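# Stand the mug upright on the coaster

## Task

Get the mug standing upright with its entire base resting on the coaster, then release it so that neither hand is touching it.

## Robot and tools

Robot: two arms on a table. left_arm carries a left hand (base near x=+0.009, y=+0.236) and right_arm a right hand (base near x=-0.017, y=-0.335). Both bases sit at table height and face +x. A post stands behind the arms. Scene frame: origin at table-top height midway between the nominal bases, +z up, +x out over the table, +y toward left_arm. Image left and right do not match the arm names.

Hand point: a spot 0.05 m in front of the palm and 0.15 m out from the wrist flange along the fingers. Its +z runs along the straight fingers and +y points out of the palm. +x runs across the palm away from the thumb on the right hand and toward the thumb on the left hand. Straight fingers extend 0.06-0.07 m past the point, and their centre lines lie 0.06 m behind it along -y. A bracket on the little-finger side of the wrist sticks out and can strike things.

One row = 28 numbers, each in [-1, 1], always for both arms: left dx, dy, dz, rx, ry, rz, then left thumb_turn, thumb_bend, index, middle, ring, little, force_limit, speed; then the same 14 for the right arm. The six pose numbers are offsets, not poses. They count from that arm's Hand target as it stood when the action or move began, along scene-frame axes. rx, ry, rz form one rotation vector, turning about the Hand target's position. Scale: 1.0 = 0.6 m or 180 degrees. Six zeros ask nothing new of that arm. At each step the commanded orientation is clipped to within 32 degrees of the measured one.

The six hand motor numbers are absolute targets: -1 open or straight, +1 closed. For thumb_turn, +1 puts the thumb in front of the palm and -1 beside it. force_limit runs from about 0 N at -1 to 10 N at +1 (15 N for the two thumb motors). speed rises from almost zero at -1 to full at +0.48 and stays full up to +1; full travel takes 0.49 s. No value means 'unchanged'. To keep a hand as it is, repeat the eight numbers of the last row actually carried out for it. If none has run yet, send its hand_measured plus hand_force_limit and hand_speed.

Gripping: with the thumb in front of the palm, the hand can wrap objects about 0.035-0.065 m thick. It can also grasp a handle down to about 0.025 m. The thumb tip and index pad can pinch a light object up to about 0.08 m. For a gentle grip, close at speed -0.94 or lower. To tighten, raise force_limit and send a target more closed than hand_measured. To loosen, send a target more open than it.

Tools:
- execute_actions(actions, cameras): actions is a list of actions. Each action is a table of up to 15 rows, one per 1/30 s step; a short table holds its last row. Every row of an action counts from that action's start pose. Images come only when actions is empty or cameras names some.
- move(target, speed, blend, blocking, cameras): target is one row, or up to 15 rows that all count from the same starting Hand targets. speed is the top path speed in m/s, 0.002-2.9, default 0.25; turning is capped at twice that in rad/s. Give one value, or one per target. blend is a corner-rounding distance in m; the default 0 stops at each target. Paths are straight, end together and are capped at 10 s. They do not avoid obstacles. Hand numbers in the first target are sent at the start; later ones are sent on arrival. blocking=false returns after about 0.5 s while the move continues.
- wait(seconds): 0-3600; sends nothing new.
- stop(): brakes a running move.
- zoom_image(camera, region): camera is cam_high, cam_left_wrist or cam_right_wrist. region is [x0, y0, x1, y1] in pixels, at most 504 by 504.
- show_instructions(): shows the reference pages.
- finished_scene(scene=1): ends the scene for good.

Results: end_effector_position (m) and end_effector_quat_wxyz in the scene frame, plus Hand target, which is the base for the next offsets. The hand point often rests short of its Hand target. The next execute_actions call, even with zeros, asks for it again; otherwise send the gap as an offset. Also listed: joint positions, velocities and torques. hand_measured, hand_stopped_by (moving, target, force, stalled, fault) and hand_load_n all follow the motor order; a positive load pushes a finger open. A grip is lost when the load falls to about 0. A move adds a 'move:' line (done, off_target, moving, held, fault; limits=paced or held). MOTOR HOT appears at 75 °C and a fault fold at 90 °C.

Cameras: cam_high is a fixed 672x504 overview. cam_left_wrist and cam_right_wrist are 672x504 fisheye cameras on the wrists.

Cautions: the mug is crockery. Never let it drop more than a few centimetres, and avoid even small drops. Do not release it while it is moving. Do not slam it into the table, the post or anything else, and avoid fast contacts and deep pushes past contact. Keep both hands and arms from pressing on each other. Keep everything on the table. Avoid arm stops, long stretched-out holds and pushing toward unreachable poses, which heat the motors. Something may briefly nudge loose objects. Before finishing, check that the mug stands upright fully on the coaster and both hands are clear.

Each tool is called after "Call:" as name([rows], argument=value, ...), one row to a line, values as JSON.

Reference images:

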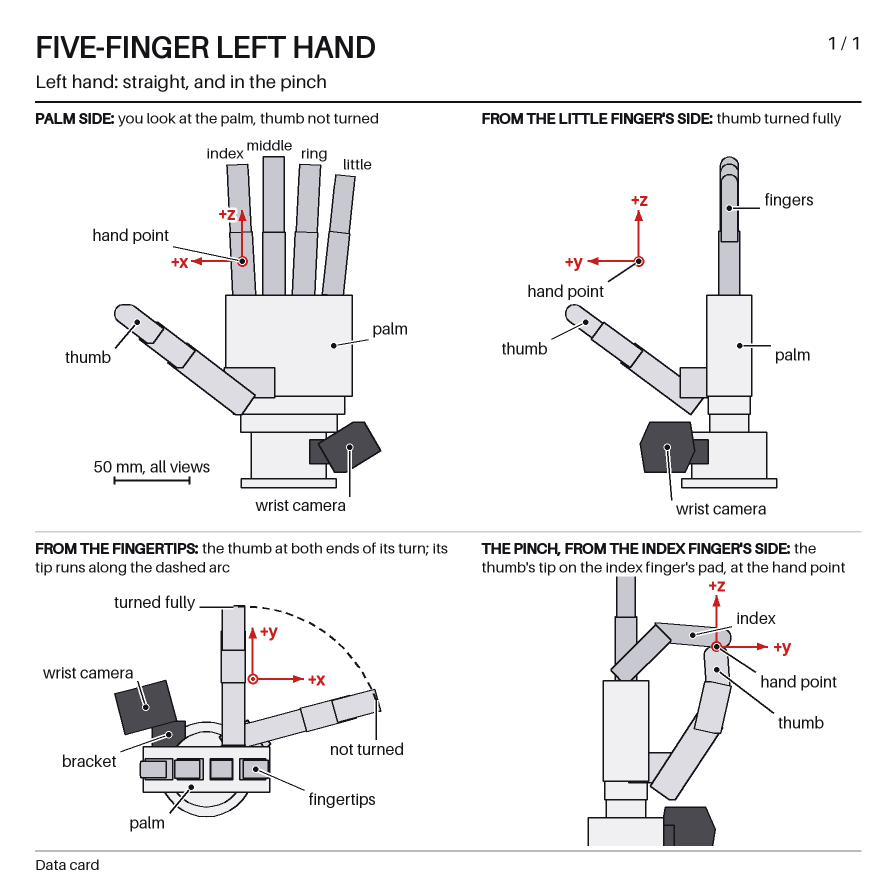

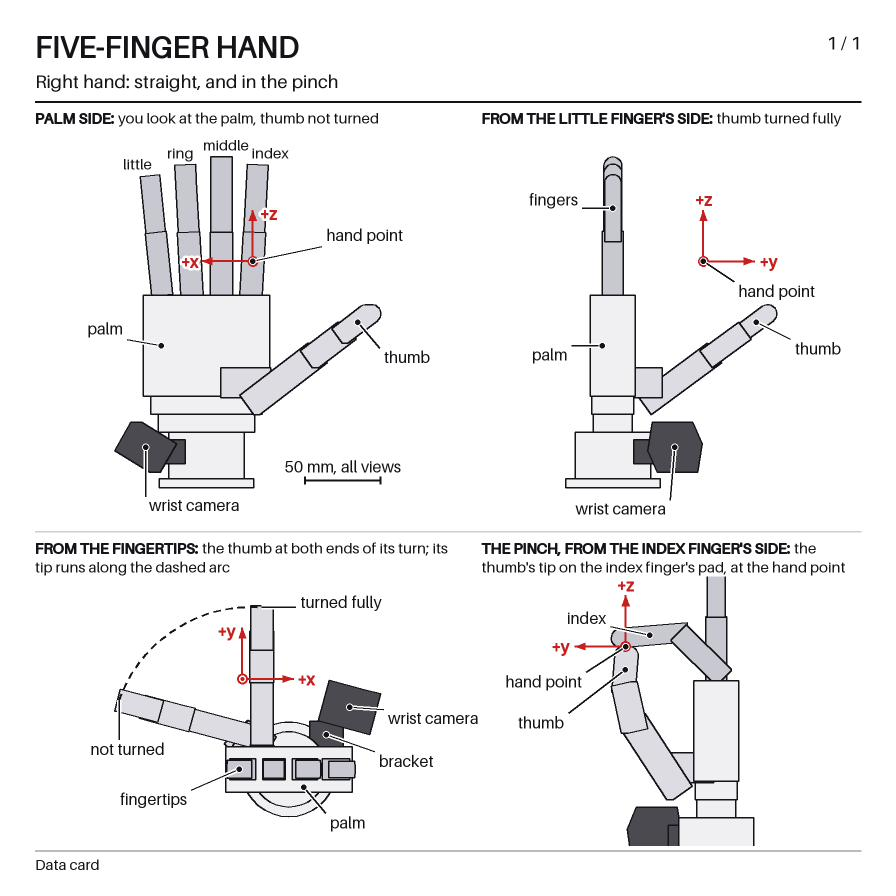

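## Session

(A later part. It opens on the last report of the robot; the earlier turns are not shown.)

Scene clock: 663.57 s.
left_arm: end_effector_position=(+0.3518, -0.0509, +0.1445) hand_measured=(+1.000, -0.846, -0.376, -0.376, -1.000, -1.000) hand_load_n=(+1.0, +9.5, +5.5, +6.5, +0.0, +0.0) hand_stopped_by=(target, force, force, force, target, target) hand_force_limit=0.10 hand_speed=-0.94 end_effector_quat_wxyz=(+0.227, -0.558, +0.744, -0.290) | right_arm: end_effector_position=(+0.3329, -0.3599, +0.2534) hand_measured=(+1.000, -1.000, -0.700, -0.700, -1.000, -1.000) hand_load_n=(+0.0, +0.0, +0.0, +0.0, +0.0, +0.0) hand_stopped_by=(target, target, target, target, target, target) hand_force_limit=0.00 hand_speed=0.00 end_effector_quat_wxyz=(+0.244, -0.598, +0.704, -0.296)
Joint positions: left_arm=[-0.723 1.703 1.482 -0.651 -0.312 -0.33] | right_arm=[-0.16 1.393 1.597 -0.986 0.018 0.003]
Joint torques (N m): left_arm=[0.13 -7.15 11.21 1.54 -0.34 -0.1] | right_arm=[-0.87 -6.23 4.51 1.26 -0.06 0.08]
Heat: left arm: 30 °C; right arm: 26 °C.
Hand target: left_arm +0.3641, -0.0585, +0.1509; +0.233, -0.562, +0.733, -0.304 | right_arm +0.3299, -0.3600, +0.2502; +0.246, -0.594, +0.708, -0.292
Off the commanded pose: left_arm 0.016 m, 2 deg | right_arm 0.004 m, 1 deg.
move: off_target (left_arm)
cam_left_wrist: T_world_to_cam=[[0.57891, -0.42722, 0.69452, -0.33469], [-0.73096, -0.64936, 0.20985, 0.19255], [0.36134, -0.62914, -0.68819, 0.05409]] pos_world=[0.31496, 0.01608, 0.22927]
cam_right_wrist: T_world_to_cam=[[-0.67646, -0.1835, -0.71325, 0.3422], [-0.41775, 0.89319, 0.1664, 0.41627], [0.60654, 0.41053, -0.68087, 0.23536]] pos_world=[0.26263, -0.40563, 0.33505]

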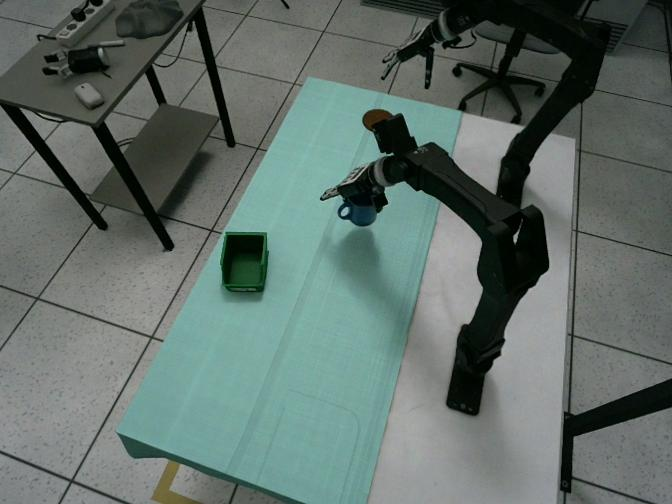

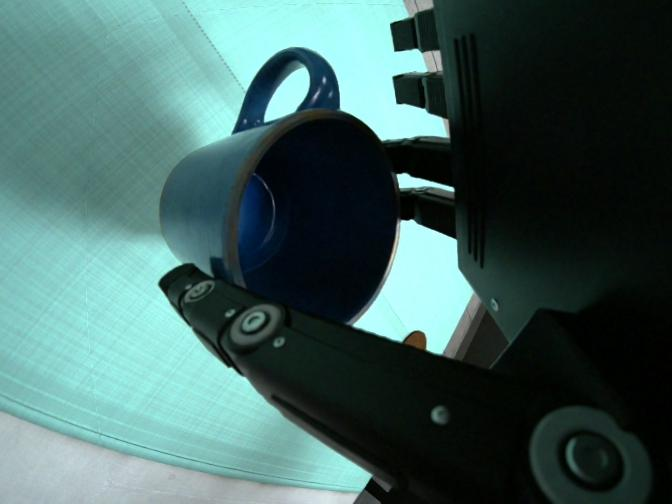

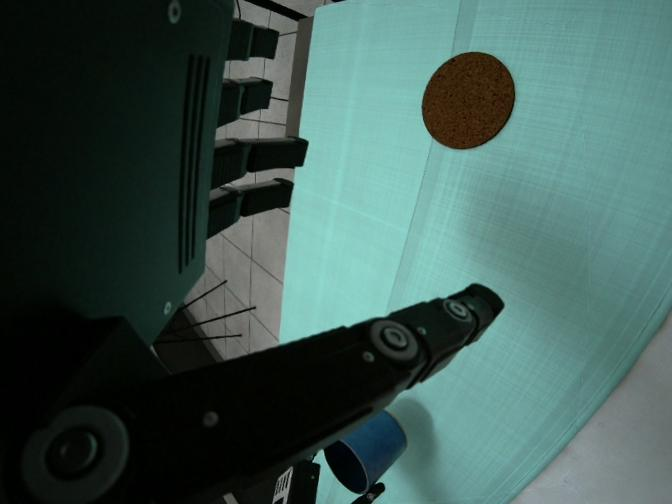

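Call:
move(target=[0,-0.04,-0.1,0,0,0,1,-0.4,-0.25,-0.25,-1,-1,0.1,-0.94,0,0,0,0,0,0,1,-1,-0.7,-0.7,-1,-1,0,0], speed=0.1, cameras=["all"])

Call:
zoom_image(camera="cam_high", region=[280, 130, 440, 270])

Scene clock: 690.60 s.
left_arm: end_effector_position=(+0.3586, -0.0772, +0.0968) hand_measured=(+1.000, -0.846, -0.376, -0.376, -1.000, -1.000) hand_load_n=(+1.0, +10.0, +5.5, +6.5, +0.0, +0.0) hand_stopped_by=(target, force, force, force, target, target) hand_force_limit=0.10 hand_speed=-0.94 end_effector_quat_wxyz=(+0.229, -0.559, +0.739, -0.298) | right_arm: end_effector_position=(+0.3329, -0.3599, +0.2534) hand_measured=(+1.000, -1.000, -0.700, -0.700, -1.000, -1.000) hand_load_n=(+0.0, +0.0, +0.0, +0.0, +0.0, +0.0) hand_stopped_by=(target, target, target, target, target, target) hand_force_limit=0.00 hand_speed=0.00 end_effector_quat_wxyz=(+0.244, -0.598, +0.704, -0.296)
Joint positions: left_arm=[-0.765 1.79 1.387 -0.463 -0.343 -0.369] | right_arm=[-0.16 1.393 1.597 -0.986 0.018 0.003]
Joint torques (N m): left_arm=[-0.31 -7.68 7.36 1.68 -0.33 -0.09] | right_arm=[-0.87 -6.22 4.51 1.26 -0.06 0.08]
Heat: left arm: 30 °C; right arm: 27 °C.
Hand target: left_arm +0.3641, -0.0826, +0.0910; +0.233, -0.562, +0.733, -0.304 | right_arm +0.3299, -0.3600, +0.2502; +0.246, -0.594, +0.708, -0.292
Off the commanded pose: left_arm 0.010 m, 1 deg | right_arm 0.004 m, 1 deg.
move: done
cam_left_wrist: T_world_to_cam=[[0.57165, -0.41541, 0.70757, -0.31455], [-0.73006, -0.65109, 0.20757, 0.19019], [0.37447, -0.63523, -0.67547, -0.00418]] pos_world=[0.32023, -0.00949, 0.18027]
cam_right_wrist: T_world_to_cam=[[-0.67646, -0.1835, -0.71325, 0.3422], [-0.41775, 0.89319, 0.1664, 0.41627], [0.60654, 0.41053, -0.68087, 0.23536]] pos_world=[0.26263, -0.40563, 0.33505]

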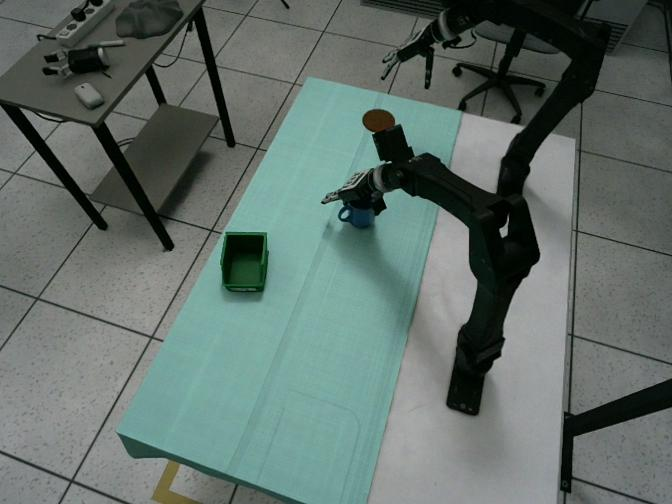

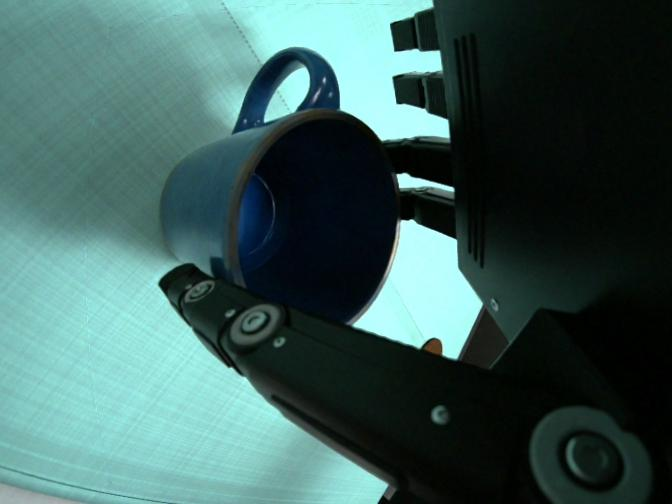

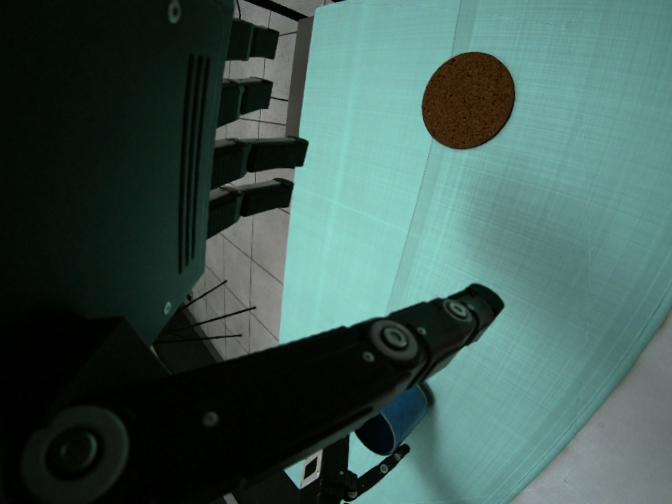

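Scaled by 3.150 from the camera's image (finer frame: 960x720).

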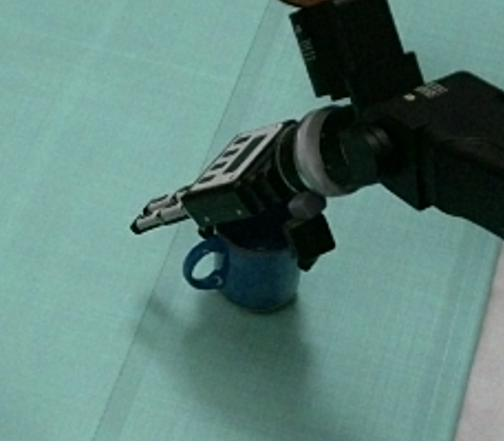

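Call:
move(target=[0,0,-0.027,0,0,0,1,-0.4,-0.25,-0.25,-1,-1,0.1,-0.94,0,0,0,0,0,0,1,-1,-0.7,-0.7,-1,-1,0,0], speed=0.03)

Scene clock: 701.53 s.
left_arm: end_effector_position=(+0.3592, -0.0778, +0.0821) hand_measured=(+1.000, -0.846, -0.376, -0.376, -1.000, -1.000) hand_load_n=(+1.0, +10.0, +5.0, +6.5, +0.0, +0.0) hand_stopped_by=(target, force, force, force, target, target) hand_force_limit=0.10 hand_speed=-0.94 end_effector_quat_wxyz=(+0.229, -0.559, +0.738, -0.299) | right_arm: end_effector_position=(+0.3329, -0.3599, +0.2534) hand_measured=(+1.000, -1.000, -0.700, -0.700, -1.000, -1.000) hand_load_n=(+0.0, +0.0, +0.0, +0.0, +0.0, +0.0) hand_stopped_by=(target, target, target, target, target, target) hand_force_limit=0.00 hand_speed=0.00 end_effector_quat_wxyz=(+0.244, -0.598, +0.704, -0.296)
Joint positions: left_arm=[-0.765 1.802 1.34 -0.401 -0.343 -0.369] | right_arm=[-0.16 1.393 1.597 -0.986 0.018 0.003]
Joint torques (N m): left_arm=[-0.34 -7.76 7.02 1.7 -0.35 -0.09] | right_arm=[-0.87 -6.22 4.51 1.25 -0.06 0.09]
Heat: left arm: 30 °C; right arm: 27 °C.
Hand target: left_arm +0.3641, -0.0825, +0.0747; +0.233, -0.562, +0.733, -0.304 | right_arm +0.3299, -0.3600, +0.2502; +0.246, -0.594, +0.708, -0.292
Off the commanded pose: left_arm 0.010 m, 1 deg | right_arm 0.004 m, 1 deg.
move: done

Call:
move(target=[0,0,-0.01,0,0,0,1,-0.4,-0.25,-0.25,-1,-1,0.1,-0.94,0,0,0,0,0,0,1,-1,-0.7,-0.7,-1,-1,0,0], speed=0.02, cameras=["cam_left_wrist","cam_high"])

Call:
zoom_image(camera="cam_high", region=[310, 180, 400, 255])

Scene clock: 707.83 s.
left_arm: end_effector_position=(+0.3595, -0.0780, +0.0788) hand_measured=(+1.000, -0.846, -0.376, -0.376, -1.000, -1.000) hand_load_n=(+1.0, +9.5, +5.5, +6.5, +0.0, +0.0) hand_stopped_by=(target, force, force, force, target, target) hand_force_limit=0.10 hand_speed=-0.94 end_effector_quat_wxyz=(+0.230, -0.559, +0.737, -0.302) | right_arm: end_effector_position=(+0.3329, -0.3599, +0.2534) hand_measured=(+1.000, -1.000, -0.700, -0.700, -1.000, -1.000) hand_load_n=(+0.0, +0.0, +0.0, +0.0, +0.0, +0.0) hand_stopped_by=(target, target, target, target, target, target) hand_force_limit=0.00 hand_speed=0.00 end_effector_quat_wxyz=(+0.244, -0.598, +0.704, -0.296)
Joint positions: left_arm=[-0.765 1.802 1.323 -0.379 -0.343 -0.369] | right_arm=[-0.16 1.393 1.597 -0.986 0.018 0.003]
Joint torques (N m): left_arm=[-0.46 -7.38 6.9 1.72 -0.32 -0.1] | right_arm=[-0.88 -6.22 4.51 1.25 -0.06 0.09]
Heat: left arm: 31 °C; right arm: 27 °C.
Hand target: left_arm +0.3640, -0.0825, +0.0687; +0.233, -0.562, +0.733, -0.304 | right_arm +0.3299, -0.3600, +0.2502; +0.246, -0.594, +0.708, -0.292
Off the commanded pose: left_arm 0.012 m, 1 deg | right_arm 0.004 m, 1 deg.
move: off_target (left_arm)
cam_left_wrist: T_world_to_cam=[[0.56733, -0.41072, 0.71376, -0.30115], [-0.73105, -0.65019, 0.20692, 0.19448], [0.37909, -0.63918, -0.66913, -0.01978]] pos_world=[0.32052, -0.00988, 0.16147]
Images, in order (width x height): cam_high 672x504, cam_left_wrist 672x504.

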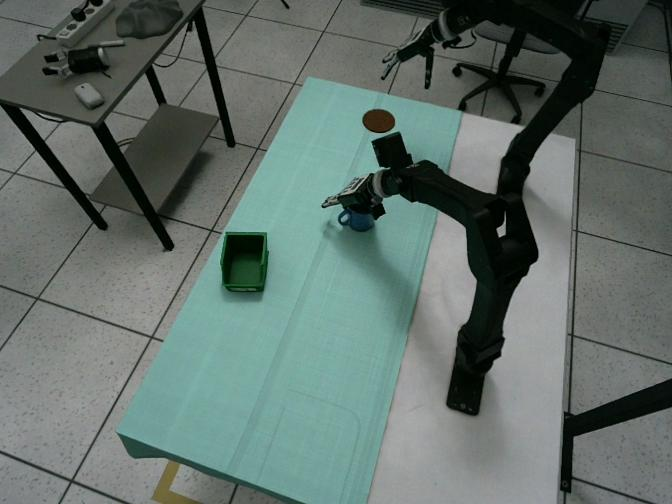

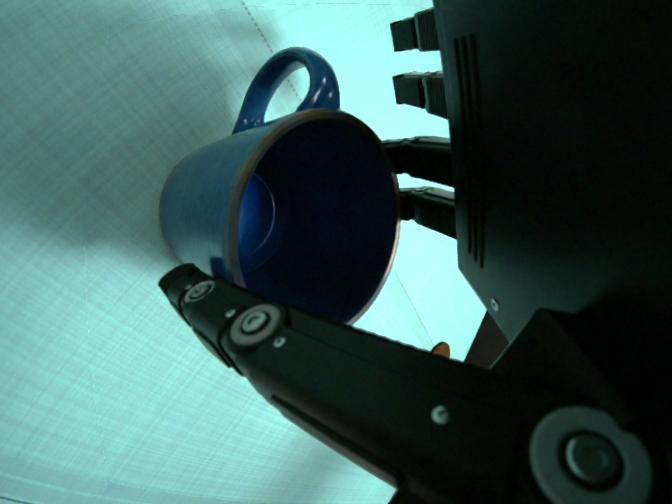

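Scaled by 5.600 from the camera's image (finer frame: 960x720).

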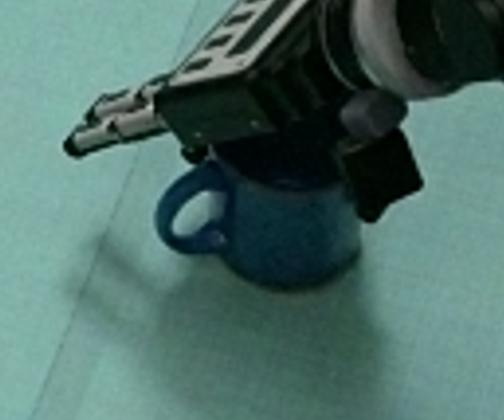

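Call:
move(target=[0,0,-0.008,0,0,0,1,-0.4,-0.25,-0.25,-1,-1,0.1,-0.94,0,0,0,0,0,0,1,-1,-0.7,-0.7,-1,-1,0,0], speed=0.02, cameras=["cam_left_wrist","cam_high"])

Scene clock: 714.70 s.
left_arm: end_effector_position=(+0.3610, -0.0792, +0.0750) hand_measured=(+1.000, -0.846, -0.376, -0.376, -1.000, -1.000) hand_load_n=(+1.0, +9.5, +5.5, +6.5, +0.0, -0.5) hand_stopped_by=(target, force, force, force, target, target) hand_force_limit=0.10 hand_speed=-0.94 end_effector_quat_wxyz=(+0.231, -0.559, +0.736, -0.304) | right_arm: end_effector_position=(+0.3329, -0.3599, +0.2534) hand_measured=(+1.000, -1.000, -0.700, -0.700, -1.000, -1.000) hand_load_n=(+0.0, +0.0, +0.0, +0.0, +0.0, +0.0) hand_stopped_by=(target, target, target, target, target, target) hand_force_limit=0.00 hand_speed=0.00 end_effector_quat_wxyz=(+0.244, -0.598, +0.704, -0.296)
Joint positions: left_arm=[-0.765 1.809 1.313 -0.357 -0.344 -0.37] | right_arm=[-0.16 1.393 1.597 -0.986 0.018 0.003]
Joint torques (N m): left_arm=[-0.31 -7.61 6.71 1.7 -0.32 -0.07] | right_arm=[-0.87 -6.23 4.49 1.25 -0.06 0.08]
Heat: left arm: 31 °C; right arm: 27 °C.
Hand target: left_arm +0.3640, -0.0825, +0.0639; +0.233, -0.562, +0.733, -0.304 | right_arm +0.3299, -0.3600, +0.2502; +0.246, -0.594, +0.708, -0.292
Off the commanded pose: left_arm 0.012 m, 1 deg | right_arm 0.004 m, 1 deg.
move: off_target (left_arm)
cam_left_wrist: T_world_to_cam=[[0.56498, -0.40758, 0.71741, -0.29899], [-0.73102, -0.65048, 0.20614, 0.19565], [0.38264, -0.64091, -0.66545, -0.02524]] pos_world=[0.32161, -0.01077, 0.15737]
Images, in order (width x height): cam_high 672x504, cam_left_wrist 672x504.

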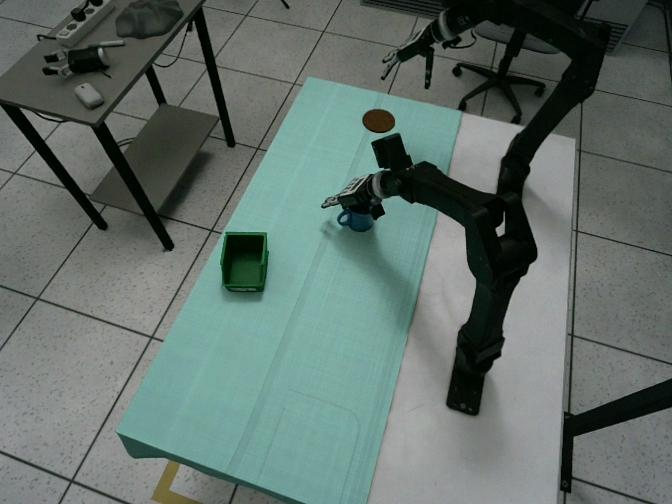

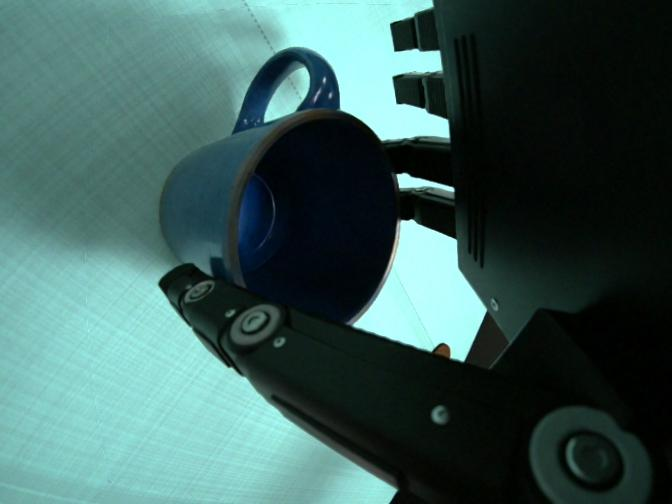

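Call:
move(target=[0,0,-0.006,0,0,0,1,-0.4,-0.25,-0.25,-1,-1,0.1,-0.94,0,0,0,0,0,0,1,-1,-0.7,-0.7,-1,-1,0,0], speed=0.02, cameras=["cam_left_wrist","cam_high"])

Call:
zoom_image(camera="cam_high", region=[310, 180, 400, 255])

Scene clock: 723.77 s.
left_arm: end_effector_position=(+0.3626, -0.0803, +0.0744) hand_measured=(+1.000, -0.846, -0.376, -0.376, -1.000, -1.000) hand_load_n=(+1.0, +10.0, +5.5, +6.5, +0.0, +0.0) hand_stopped_by=(target, force, force, force, target, target) hand_force_limit=0.10 hand_speed=-0.94 end_effector_quat_wxyz=(+0.232, -0.559, +0.734, -0.309) | right_arm: end_effector_position=(+0.3329, -0.3599, +0.2534) hand_measured=(+1.000, -1.000, -0.700, -0.700, -1.000, -1.000) hand_load_n=(-0.5, +0.0, +0.0, +0.0, +0.0, +0.0) hand_stopped_by=(target, target, target, target, target, target) hand_force_limit=0.00 hand_speed=0.00 end_effector_quat_wxyz=(+0.244, -0.598, +0.704, -0.296)
Joint positions: left_arm=[-0.765 1.809 1.304 -0.338 -0.346 -0.37] | right_arm=[-0.16 1.393 1.597 -0.986 0.018 0.003]
Joint torques (N m): left_arm=[-0.34 -7.35 6.52 1.66 -0.32 -0.09] | right_arm=[-0.87 -6.22 4.51 1.25 -0.06 0.09]
Heat: left arm: 31 °C; right arm: 27 °C.
Hand target: left_arm +0.3641, -0.0825, +0.0603; +0.233, -0.562, +0.733, -0.304 | right_arm +0.3299, -0.3600, +0.2502; +0.246, -0.594, +0.708, -0.292
Off the commanded pose: left_arm 0.014 m, 1 deg | right_arm 0.004 m, 1 deg.
move: off_target (left_arm)
cam_left_wrist: T_world_to_cam=[[0.55946, -0.40237, 0.72464, -0.29796], [-0.73206, -0.64988, 0.20432, 0.19676], [0.38872, -0.64479, -0.65814, -0.02999]] pos_world=[0.32239, -0.01136, 0.15597]
Images, in order (width x height): cam_high 672x504, cam_left_wrist 672x504.

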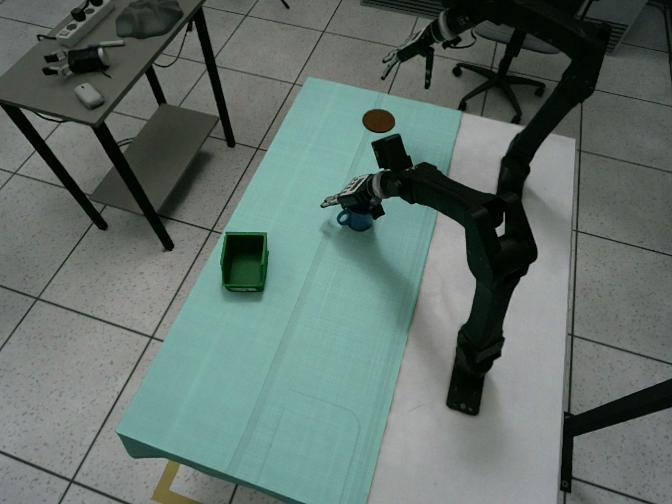

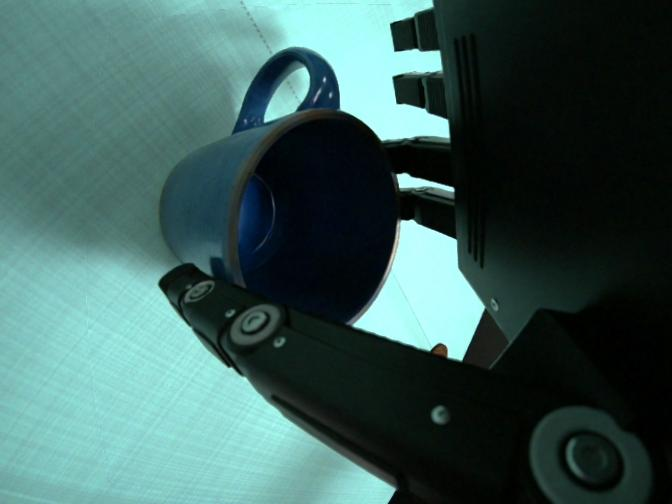

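Scaled by 5.600 from the camera's image (finer frame: 960x720).

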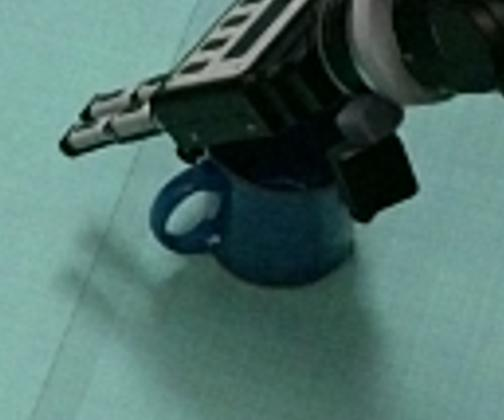

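Call:
move([
  [0,0,0.009,0,0,0,1,-0.4,-0.25,-0.25,-1,-1,0.1,-0.94,0,0,0,0,0,0,1,-1,-0.7,-0.7,-1,-1,0,0],
  [0,0,0.01,0,0,0,1,-1,-0.7,-0.7,-1,-1,0.1,-0.9,0,0,0,0,0,0,1,-1,-0.7,-0.7,-1,-1,0,0],
], speed=0.03, cameras=["cam_left_wrist","cam_high"])

Scene clock: 740.17 s.
left_arm: end_effector_position=(+0.3637, -0.0808, +0.0752) hand_measured=(+1.000, -1.000, -0.700, -0.700, -1.000, -1.000) hand_load_n=(+0.0, +0.0, +0.0, +0.0, +0.0, +0.0) hand_stopped_by=(target, target, target, target, target, target) hand_force_limit=0.10 hand_speed=-0.90 end_effector_quat_wxyz=(+0.233, -0.560, +0.732, -0.311) | right_arm: end_effector_position=(+0.3329, -0.3599, +0.2534) hand_measured=(+1.000, -1.000, -0.700, -0.700, -1.000, -1.000) hand_load_n=(+0.0, +0.0, +0.0, +0.0, +0.0, +0.0) hand_stopped_by=(target, target, target, target, target, target) hand_force_limit=0.00 hand_speed=0.00 end_effector_quat_wxyz=(+0.244, -0.598, +0.704, -0.296)
Joint positions: left_arm=[-0.765 1.809 1.304 -0.333 -0.349 -0.372] | right_arm=[-0.16 1.393 1.597 -0.986 0.018 0.003]
Joint torques (N m): left_arm=[-0.31 -7.72 8.14 1.35 -0.27 -0.06] | right_arm=[-0.88 -6.23 4.51 1.25 -0.06 0.09]
Heat: left arm: 31 °C; right arm: 27 °C.
Hand target: left_arm +0.3641, -0.0825, +0.0664; +0.233, -0.562, +0.733, -0.304 | right_arm +0.3299, -0.3600, +0.2502; +0.246, -0.594, +0.708, -0.292
Off the commanded pose: left_arm 0.009 m, 1 deg | right_arm 0.004 m, 1 deg.
move: done
cam_left_wrist: T_world_to_cam=[[0.55776, -0.39817, 0.72826, -0.29871], [-0.73073, -0.65168, 0.20336, 0.19655], [0.39362, -0.64559, -0.65443, -0.03238]] pos_world=[0.32298, -0.01175, 0.15637]
Images, in order (width x height): cam_high 672x504, cam_left_wrist 672x504.

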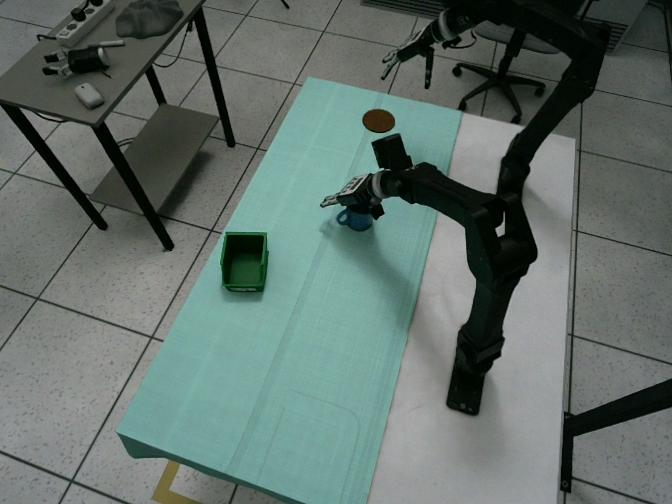

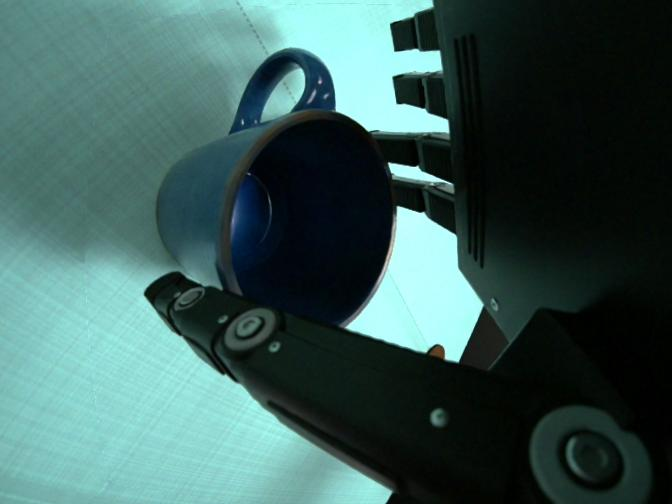

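Call:
move([
  [0,0,0,0,0,0,-1,-1,-0.7,-0.7,-1,-1,0.1,-0.5,0,0,0,0,0,0,1,-1,-0.7,-0.7,-1,-1,0,0],
  [0.0245,-0.0235,0.055,-0.0177,-0.0184,0,-1,-1,-0.7,-0.7,-1,-1,0.1,-0.5,0,0,0,0,0,0,1,-1,-0.7,-0.7,-1,-1,0,0],
  [0.0245,-0.0235,0.172,-0.0177,-0.0184,0,-1,-1,-0.7,-0.7,-1,-1,0.1,-0.5,0,0,0,0,0,0,1,-1,-0.7,-0.7,-1,-1,0,0],
], speed=[0.05,0.06,0.1], blend=[0,0.005,0], cameras=["cam_left_wrist","cam_high"])

Call:
zoom_image(camera="cam_high", region=[300, 170, 400, 255])

Scene clock: 791.13 s.
left_arm: end_effector_position=(+0.3788, -0.0953, +0.1618) hand_measured=(-1.000, -1.000, -0.700, -0.700, -1.000, -1.000) hand_load_n=(-0.5, +0.0, +0.0, +0.0, +0.0, +0.0) hand_stopped_by=(target, target, target, target, target, target) hand_force_limit=0.10 hand_speed=-0.50 end_effector_quat_wxyz=(+0.237, -0.559, +0.721, -0.335) | right_arm: end_effector_position=(+0.3329, -0.3599, +0.2534) hand_measured=(+1.000, -1.000, -0.700, -0.700, -1.000, -1.000) hand_load_n=(+0.0, +0.0, +0.0, +0.0, +0.0, +0.0) hand_stopped_by=(target, target, target, target, target, target) hand_force_limit=0.00 hand_speed=0.00 end_effector_quat_wxyz=(+0.244, -0.598, +0.704, -0.296)
Joint positions: left_arm=[-0.765 1.809 1.617 -0.592 -0.349 -0.373] | right_arm=[-0.16 1.393 1.597 -0.986 0.018 0.003]
Joint torques (N m): left_arm=[-0.31 -10.1 9.63 1.22 -0.27 -0.06] | right_arm=[-0.88 -6.23 4.51 1.25 -0.06 0.09]
Heat: left arm: 30 °C; right arm: 27 °C.
Hand target: left_arm +0.3787, -0.0966, +0.1696; +0.238, -0.560, +0.717, -0.340 | right_arm +0.3299, -0.3600, +0.2502; +0.246, -0.594, +0.708, -0.292
Off the commanded pose: left_arm 0.008 m, 1 deg | right_arm 0.004 m, 1 deg.
move: done
cam_left_wrist: T_world_to_cam=[[0.52882, -0.36903, 0.76431, -0.36812], [-0.73796, -0.64475, 0.19929, 0.18457], [0.41924, -0.66941, -0.61329, -0.00963]] pos_world=[0.33492, -0.02329, 0.23867]
Images, in order (width x height): cam_high 672x504, cam_left_wrist 672x504.

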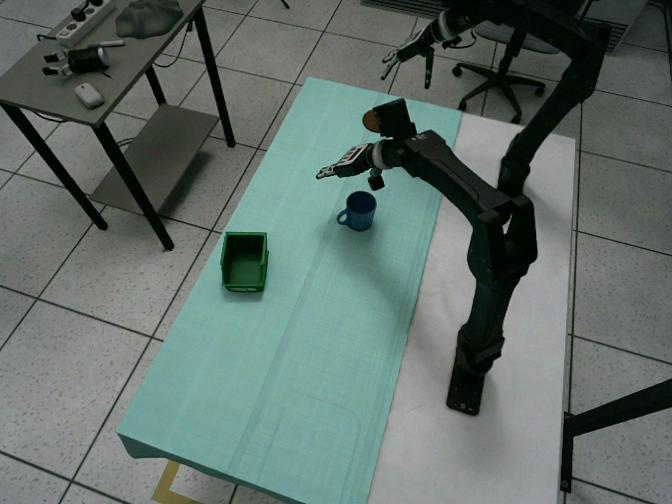

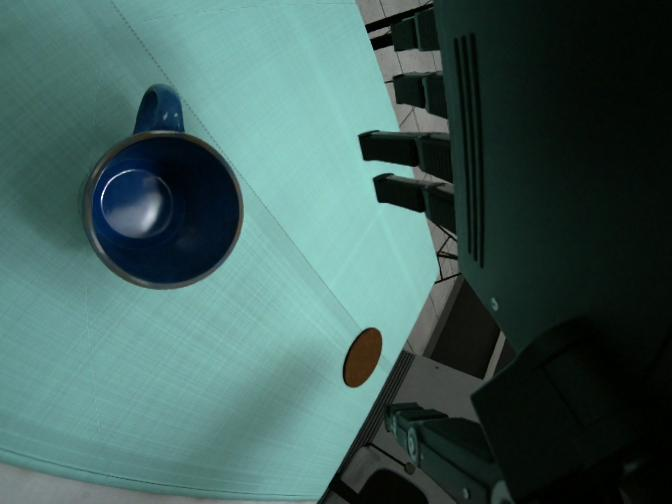

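Scaled by 5.040 from the camera's image (finer frame: 960x720).

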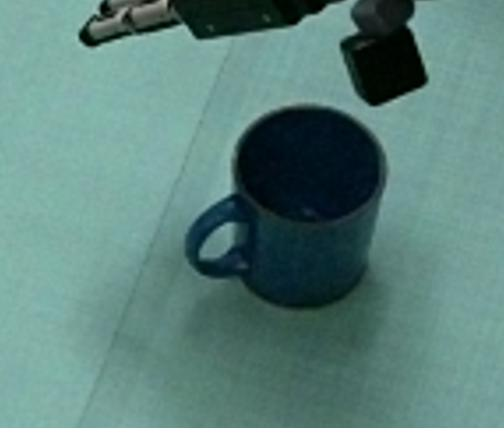

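Call:
move(target=[-0.133,0.55,0.08,0,0,0,-1,-1,-1,-1,-1,-1,0.1,-0.5,0.064,0.513,-0.07,0,0,0,1,-1,-0.7,-0.7,-1,-1,0,0], speed=0.2, cameras=["all"])

Call:
zoom_image(camera="cam_right_wrist", region=[380, 60, 620, 360])

Scene clock: 835.10 s.
left_arm: end_effector_position=(+0.2973, +0.2321, +0.2178) hand_measured=(-1.000, -1.000, -1.000, -1.000, -1.000, -1.000) hand_load_n=(+0.0, +0.0, +0.0, +0.0, +0.0, +0.0) hand_stopped_by=(target, target, target, target, target, target) hand_force_limit=0.10 hand_speed=-0.50 end_effector_quat_wxyz=(+0.244, -0.559, +0.715, -0.342) | right_arm: end_effector_position=(+0.3659, -0.0542, +0.2166) hand_measured=(+1.000, -1.000, -0.700, -0.700, -1.000, -1.000) hand_load_n=(+0.0, +0.0, +0.0, +0.0, +0.0, -0.5) hand_stopped_by=(target, target, target, target, target, target) hand_force_limit=0.00 hand_speed=0.00 end_effector_quat_wxyz=(+0.258, -0.593, +0.706, -0.289)
Joint positions: left_arm=[0.299 1.145 1.239 -0.887 0.431 0.357] | right_arm=[0.74 1.921 2.053 -1.134 0.588 0.746]
Joint torques (N m): left_arm=[0.53 -1.8 9.26 1.18 0.35 0.07] | right_arm=[0.17 -7.75 7.65 0.79 0.43 0.09]
Heat: left arm: 29 °C; right arm: 27 °C.
Hand target: left_arm +0.2989, +0.2334, +0.2176; +0.238, -0.560, +0.717, -0.340 | right_arm +0.3682, -0.0521, +0.2081; +0.246, -0.594, +0.707, -0.292
Off the commanded pose: left_arm 0.002 m, 1 deg | right_arm 0.009 m, 1 deg.
move: done
cam_left_wrist: T_world_to_cam=[[0.51677, -0.36021, 0.77666, -0.24816], [-0.73619, -0.65003, 0.18836, 0.32741], [0.437, -0.66911, -0.6011, 0.27005]] pos_world=[0.25127, 0.30413, 0.29339]
cam_right_wrist: T_world_to_cam=[[-0.66797, -0.16178, -0.72639, 0.39532], [-0.4211, 0.88696, 0.18969, 0.15892], [0.61359, 0.43259, -0.66059, 0.0591]] pos_world=[0.29471, -0.10257, 0.29605]

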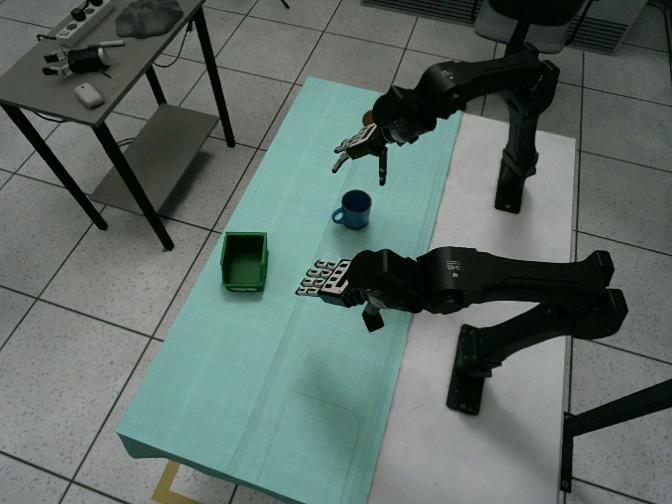

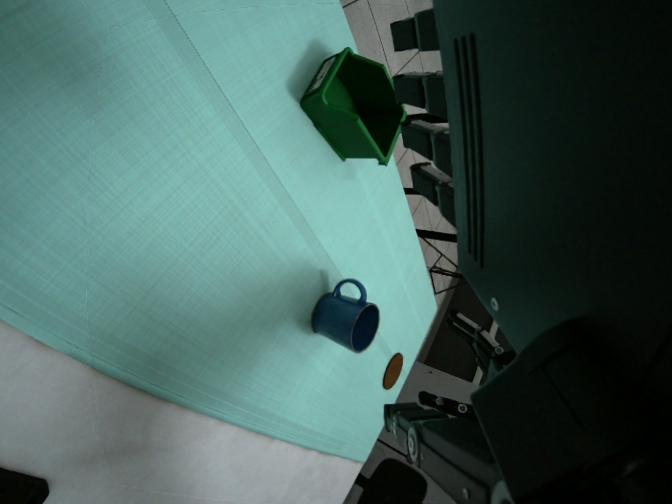

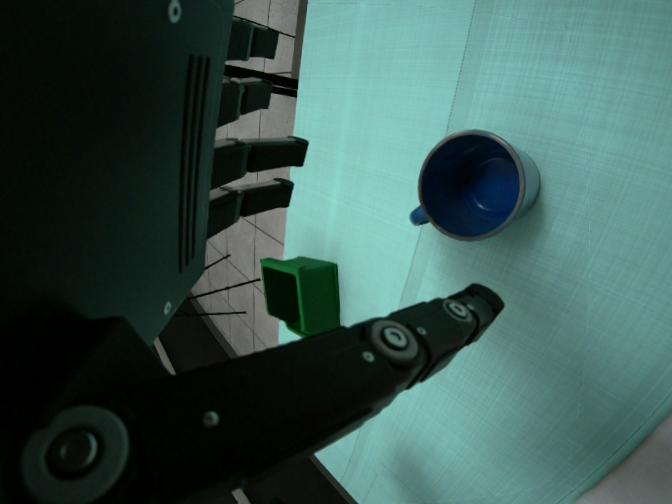

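Scaled by 1.680 from the camera's image (finer frame: 960x720).

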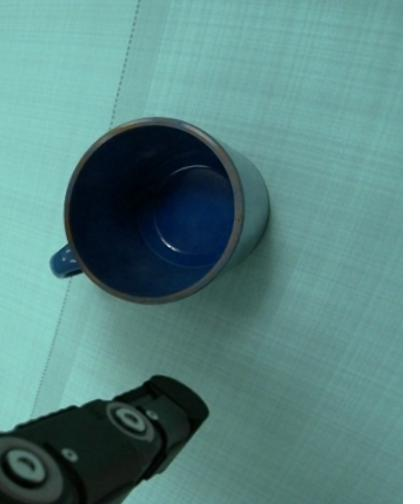

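Call:
move(target=[0,0,0,0,0,0,-1,-1,-1,-1,-1,-1,0.1,-0.5,0.0102,-0.0172,-0.1327,0,0,0,1,-1,-0.7,-0.7,-1,-1,0,0], speed=0.15, cameras=["cam_right_wrist"])

Call:
zoom_image(camera="cam_right_wrist", region=[300, 60, 560, 360])

Scene clock: 864.27 s.
left_arm: end_effector_position=(+0.2972, +0.2320, +0.2178) hand_measured=(-1.000, -1.000, -1.000, -1.000, -1.000, -1.000) hand_load_n=(+0.0, +0.0, +0.0, +0.0, +0.0, -0.5) hand_stopped_by=(target, target, target, target, target, target) hand_force_limit=0.10 hand_speed=-0.50 end_effector_quat_wxyz=(+0.244, -0.559, +0.715, -0.342) | right_arm: end_effector_position=(+0.3764, -0.0569, +0.1307) hand_measured=(+1.000, -1.000, -0.700, -0.700, -1.000, -1.000) hand_load_n=(+0.0, +0.0, +0.0, +0.0, +0.0, +0.0) hand_stopped_by=(target, target, target, target, target, target) hand_force_limit=0.00 hand_speed=0.00 end_effector_quat_wxyz=(+0.249, -0.593, +0.707, -0.294)
Joint positions: left_arm=[0.299 1.145 1.239 -0.887 0.431 0.357] | right_arm=[0.722 1.89 1.668 -0.787 0.59 0.73]
Joint torques (N m): left_arm=[0.47 -1.8 9.28 1.23 0.31 0.1] | right_arm=[-0.95 -12.01 4.57 0.95 0.27 -0.05]
Heat: left arm: 29 °C; right arm: 26 °C.
Hand target: left_arm +0.2989, +0.2334, +0.2176; +0.238, -0.560, +0.717, -0.340 | right_arm +0.3745, -0.0625, +0.1285; +0.246, -0.594, +0.708, -0.292
Off the commanded pose: left_arm 0.002 m, 1 deg | right_arm 0.006 m, 0 deg.
move: done
cam_right_wrist: T_world_to_cam=[[-0.67376, -0.16878, -0.71942, 0.34037], [-0.41307, 0.89328, 0.17729, 0.18109], [0.61272, 0.41662, -0.67157, -0.00211]] pos_world=[0.30542, -0.10344, 0.21135]

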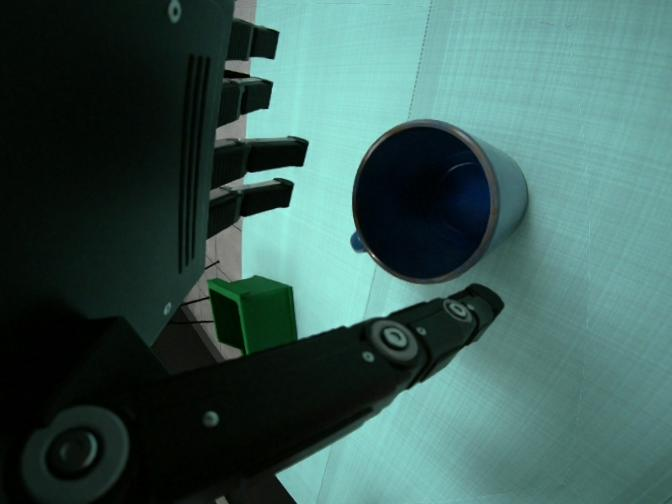

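Scaled by 1.680 from the camera's image (finer frame: 960x720).

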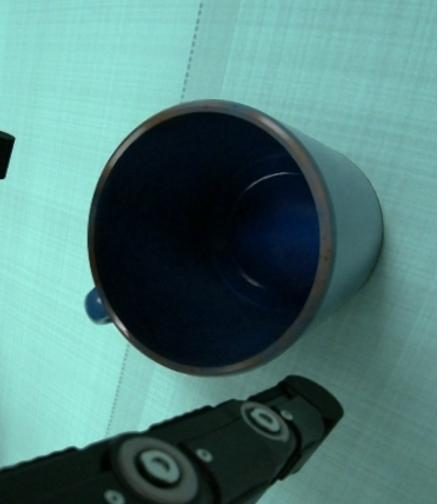

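Call:
move(target=[0,0,0,0,0,0,-1,-1,-1,-1,-1,-1,0.1,-0.5,-0.006,-0.0133,-0.0333,0,0,0,1,-1,-0.7,-0.7,-1,-1,0,0], speed=0.08, cameras=["cam_right_wrist"])

Call:
zoom_image(camera="cam_right_wrist", region=[280, 60, 540, 360])

Scene clock: 901.17 s.
left_arm: end_effector_position=(+0.2972, +0.2320, +0.2178) hand_measured=(-1.000, -1.000, -1.000, -1.000, -1.000, -1.000) hand_load_n=(-0.5, +0.0, -0.5, +0.0, +0.0, +0.0) hand_stopped_by=(target, target, target, target, target, target) hand_force_limit=0.10 hand_speed=-0.50 end_effector_quat_wxyz=(+0.244, -0.559, +0.715, -0.342) | right_arm: end_effector_position=(+0.3729, -0.0656, +0.1094) hand_measured=(+1.000, -1.000, -0.700, -0.700, -1.000, -1.000) hand_load_n=(+0.0, +0.0, +0.0, +0.0, +0.0, +0.0) hand_stopped_by=(target, target, target, target, target, target) hand_force_limit=0.00 hand_speed=0.00 end_effector_quat_wxyz=(+0.247, -0.593, +0.707, -0.295)
Joint positions: left_arm=[0.299 1.145 1.239 -0.887 0.431 0.357] | right_arm=[0.713 1.862 1.547 -0.692 0.589 0.72]
Joint torques (N m): left_arm=[0.44 -1.72 9.24 1.17 0.31 0.06] | right_arm=[-0.99 -11.92 4.64 0.94 0.23 -0.04]
Heat: left arm: 28 °C; right arm: 26 °C.
Hand target: left_arm +0.2989, +0.2334, +0.2176; +0.238, -0.560, +0.717, -0.340 | right_arm +0.3708, -0.0704, +0.1086; +0.247, -0.594, +0.707, -0.292
Off the commanded pose: left_arm 0.002 m, 1 deg | right_arm 0.005 m, 0 deg.
move: done
cam_right_wrist: T_world_to_cam=[[-0.67467, -0.17153, -0.71791, 0.32116], [-0.41159, 0.8948, 0.17301, 0.19109], [0.61271, 0.41221, -0.67429, -0.0106]] pos_world=[0.30183, -0.11153, 0.19035]

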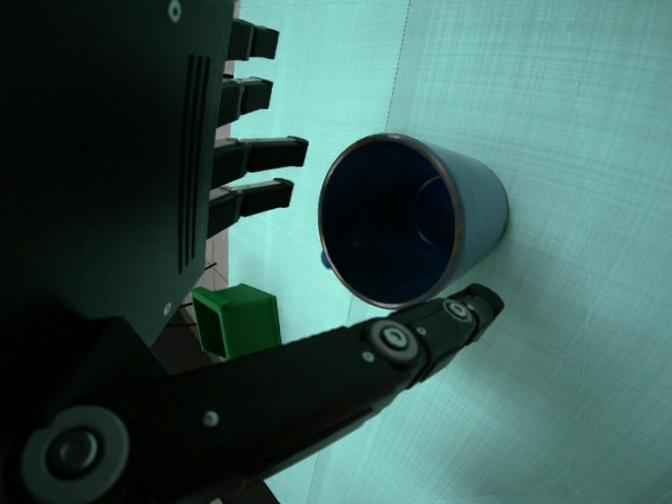

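Scaled by 1.680 from the camera's image (finer frame: 960x720).

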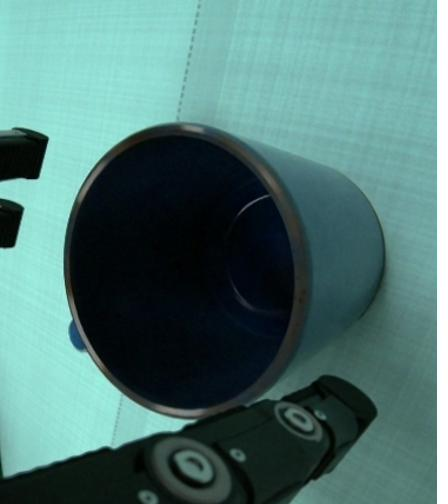

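Call:
move(target=[0,0,0,0,0,0,-1,-1,-1,-1,-1,-1,0.1,-0.5,-0.0035,0.005,-0.0633,0,0,0,1,-1,-0.7,-0.7,-1,-1,0,0], speed=0.06, cameras=["cam_right_wrist"])

Call:
zoom_image(camera="cam_right_wrist", region=[220, 60, 540, 380])

Scene clock: 927.93 s.
left_arm: end_effector_position=(+0.2972, +0.2320, +0.2178) hand_measured=(-1.000, -1.000, -1.000, -1.000, -1.000, -1.000) hand_load_n=(-0.5, +0.0, +0.0, +0.0, +0.0, +0.0) hand_stopped_by=(target, target, target, target, target, target) hand_force_limit=0.10 hand_speed=-0.50 end_effector_quat_wxyz=(+0.244, -0.559, +0.715, -0.342) | right_arm: end_effector_position=(+0.3732, -0.0653, +0.0820) hand_measured=(+1.000, -1.000, -0.700, -0.700, -1.000, -1.000) hand_load_n=(+0.0, +0.0, +0.0, +0.0, +0.0, +0.0) hand_stopped_by=(target, target, target, target, target, target) hand_force_limit=0.00 hand_speed=0.00 end_effector_quat_wxyz=(+0.256, -0.589, +0.707, -0.295)
Joint positions: left_arm=[0.299 1.145 1.239 -0.887 0.431 0.357] | right_arm=[0.713 1.861 1.427 -0.554 0.589 0.72]
Joint torques (N m): left_arm=[0.4 -1.76 9.21 1.2 0.31 0.09] | right_arm=[-0.14 -9.58 4.72 0.95 0.26 0.05]
Heat: left arm: 28 °C; right arm: 26 °C.
Hand target: left_arm +0.2989, +0.2334, +0.2176; +0.238, -0.560, +0.717, -0.340 | right_arm +0.3688, -0.0673, +0.0707; +0.247, -0.594, +0.708, -0.292
Off the commanded pose: left_arm 0.002 m, 1 deg | right_arm 0.012 m, 1 deg.
move: off_target (right_arm)
cam_right_wrist: T_world_to_cam=[[-0.66414, -0.16224, -0.72979, 0.29943], [-0.41414, 0.89255, 0.17846, 0.19614], [0.62242, 0.42076, -0.65996, -0.03361]] pos_world=[0.30101, -0.11235, 0.16134]

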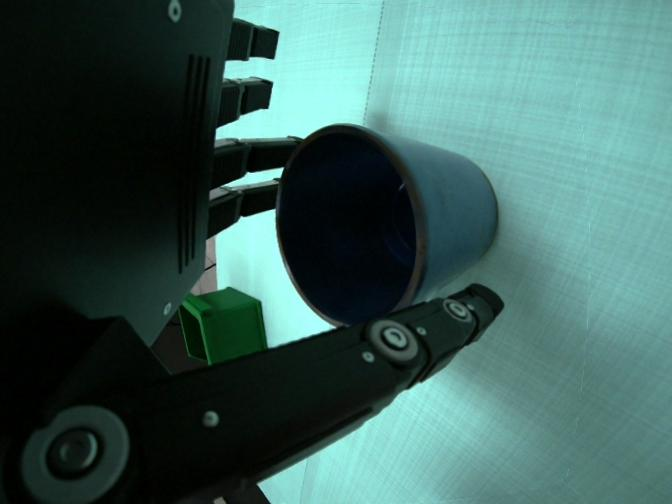

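Scaled by 1.575 from the camera's image (finer frame: 960x720).

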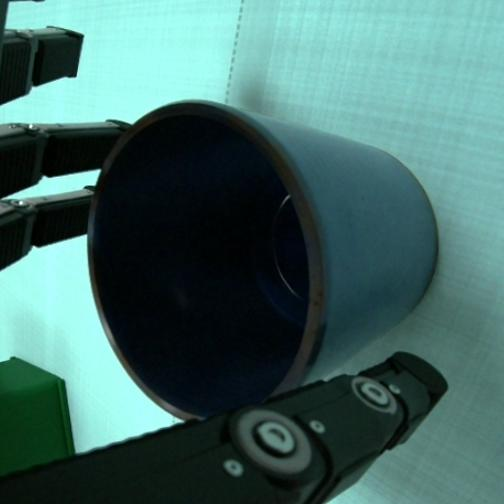

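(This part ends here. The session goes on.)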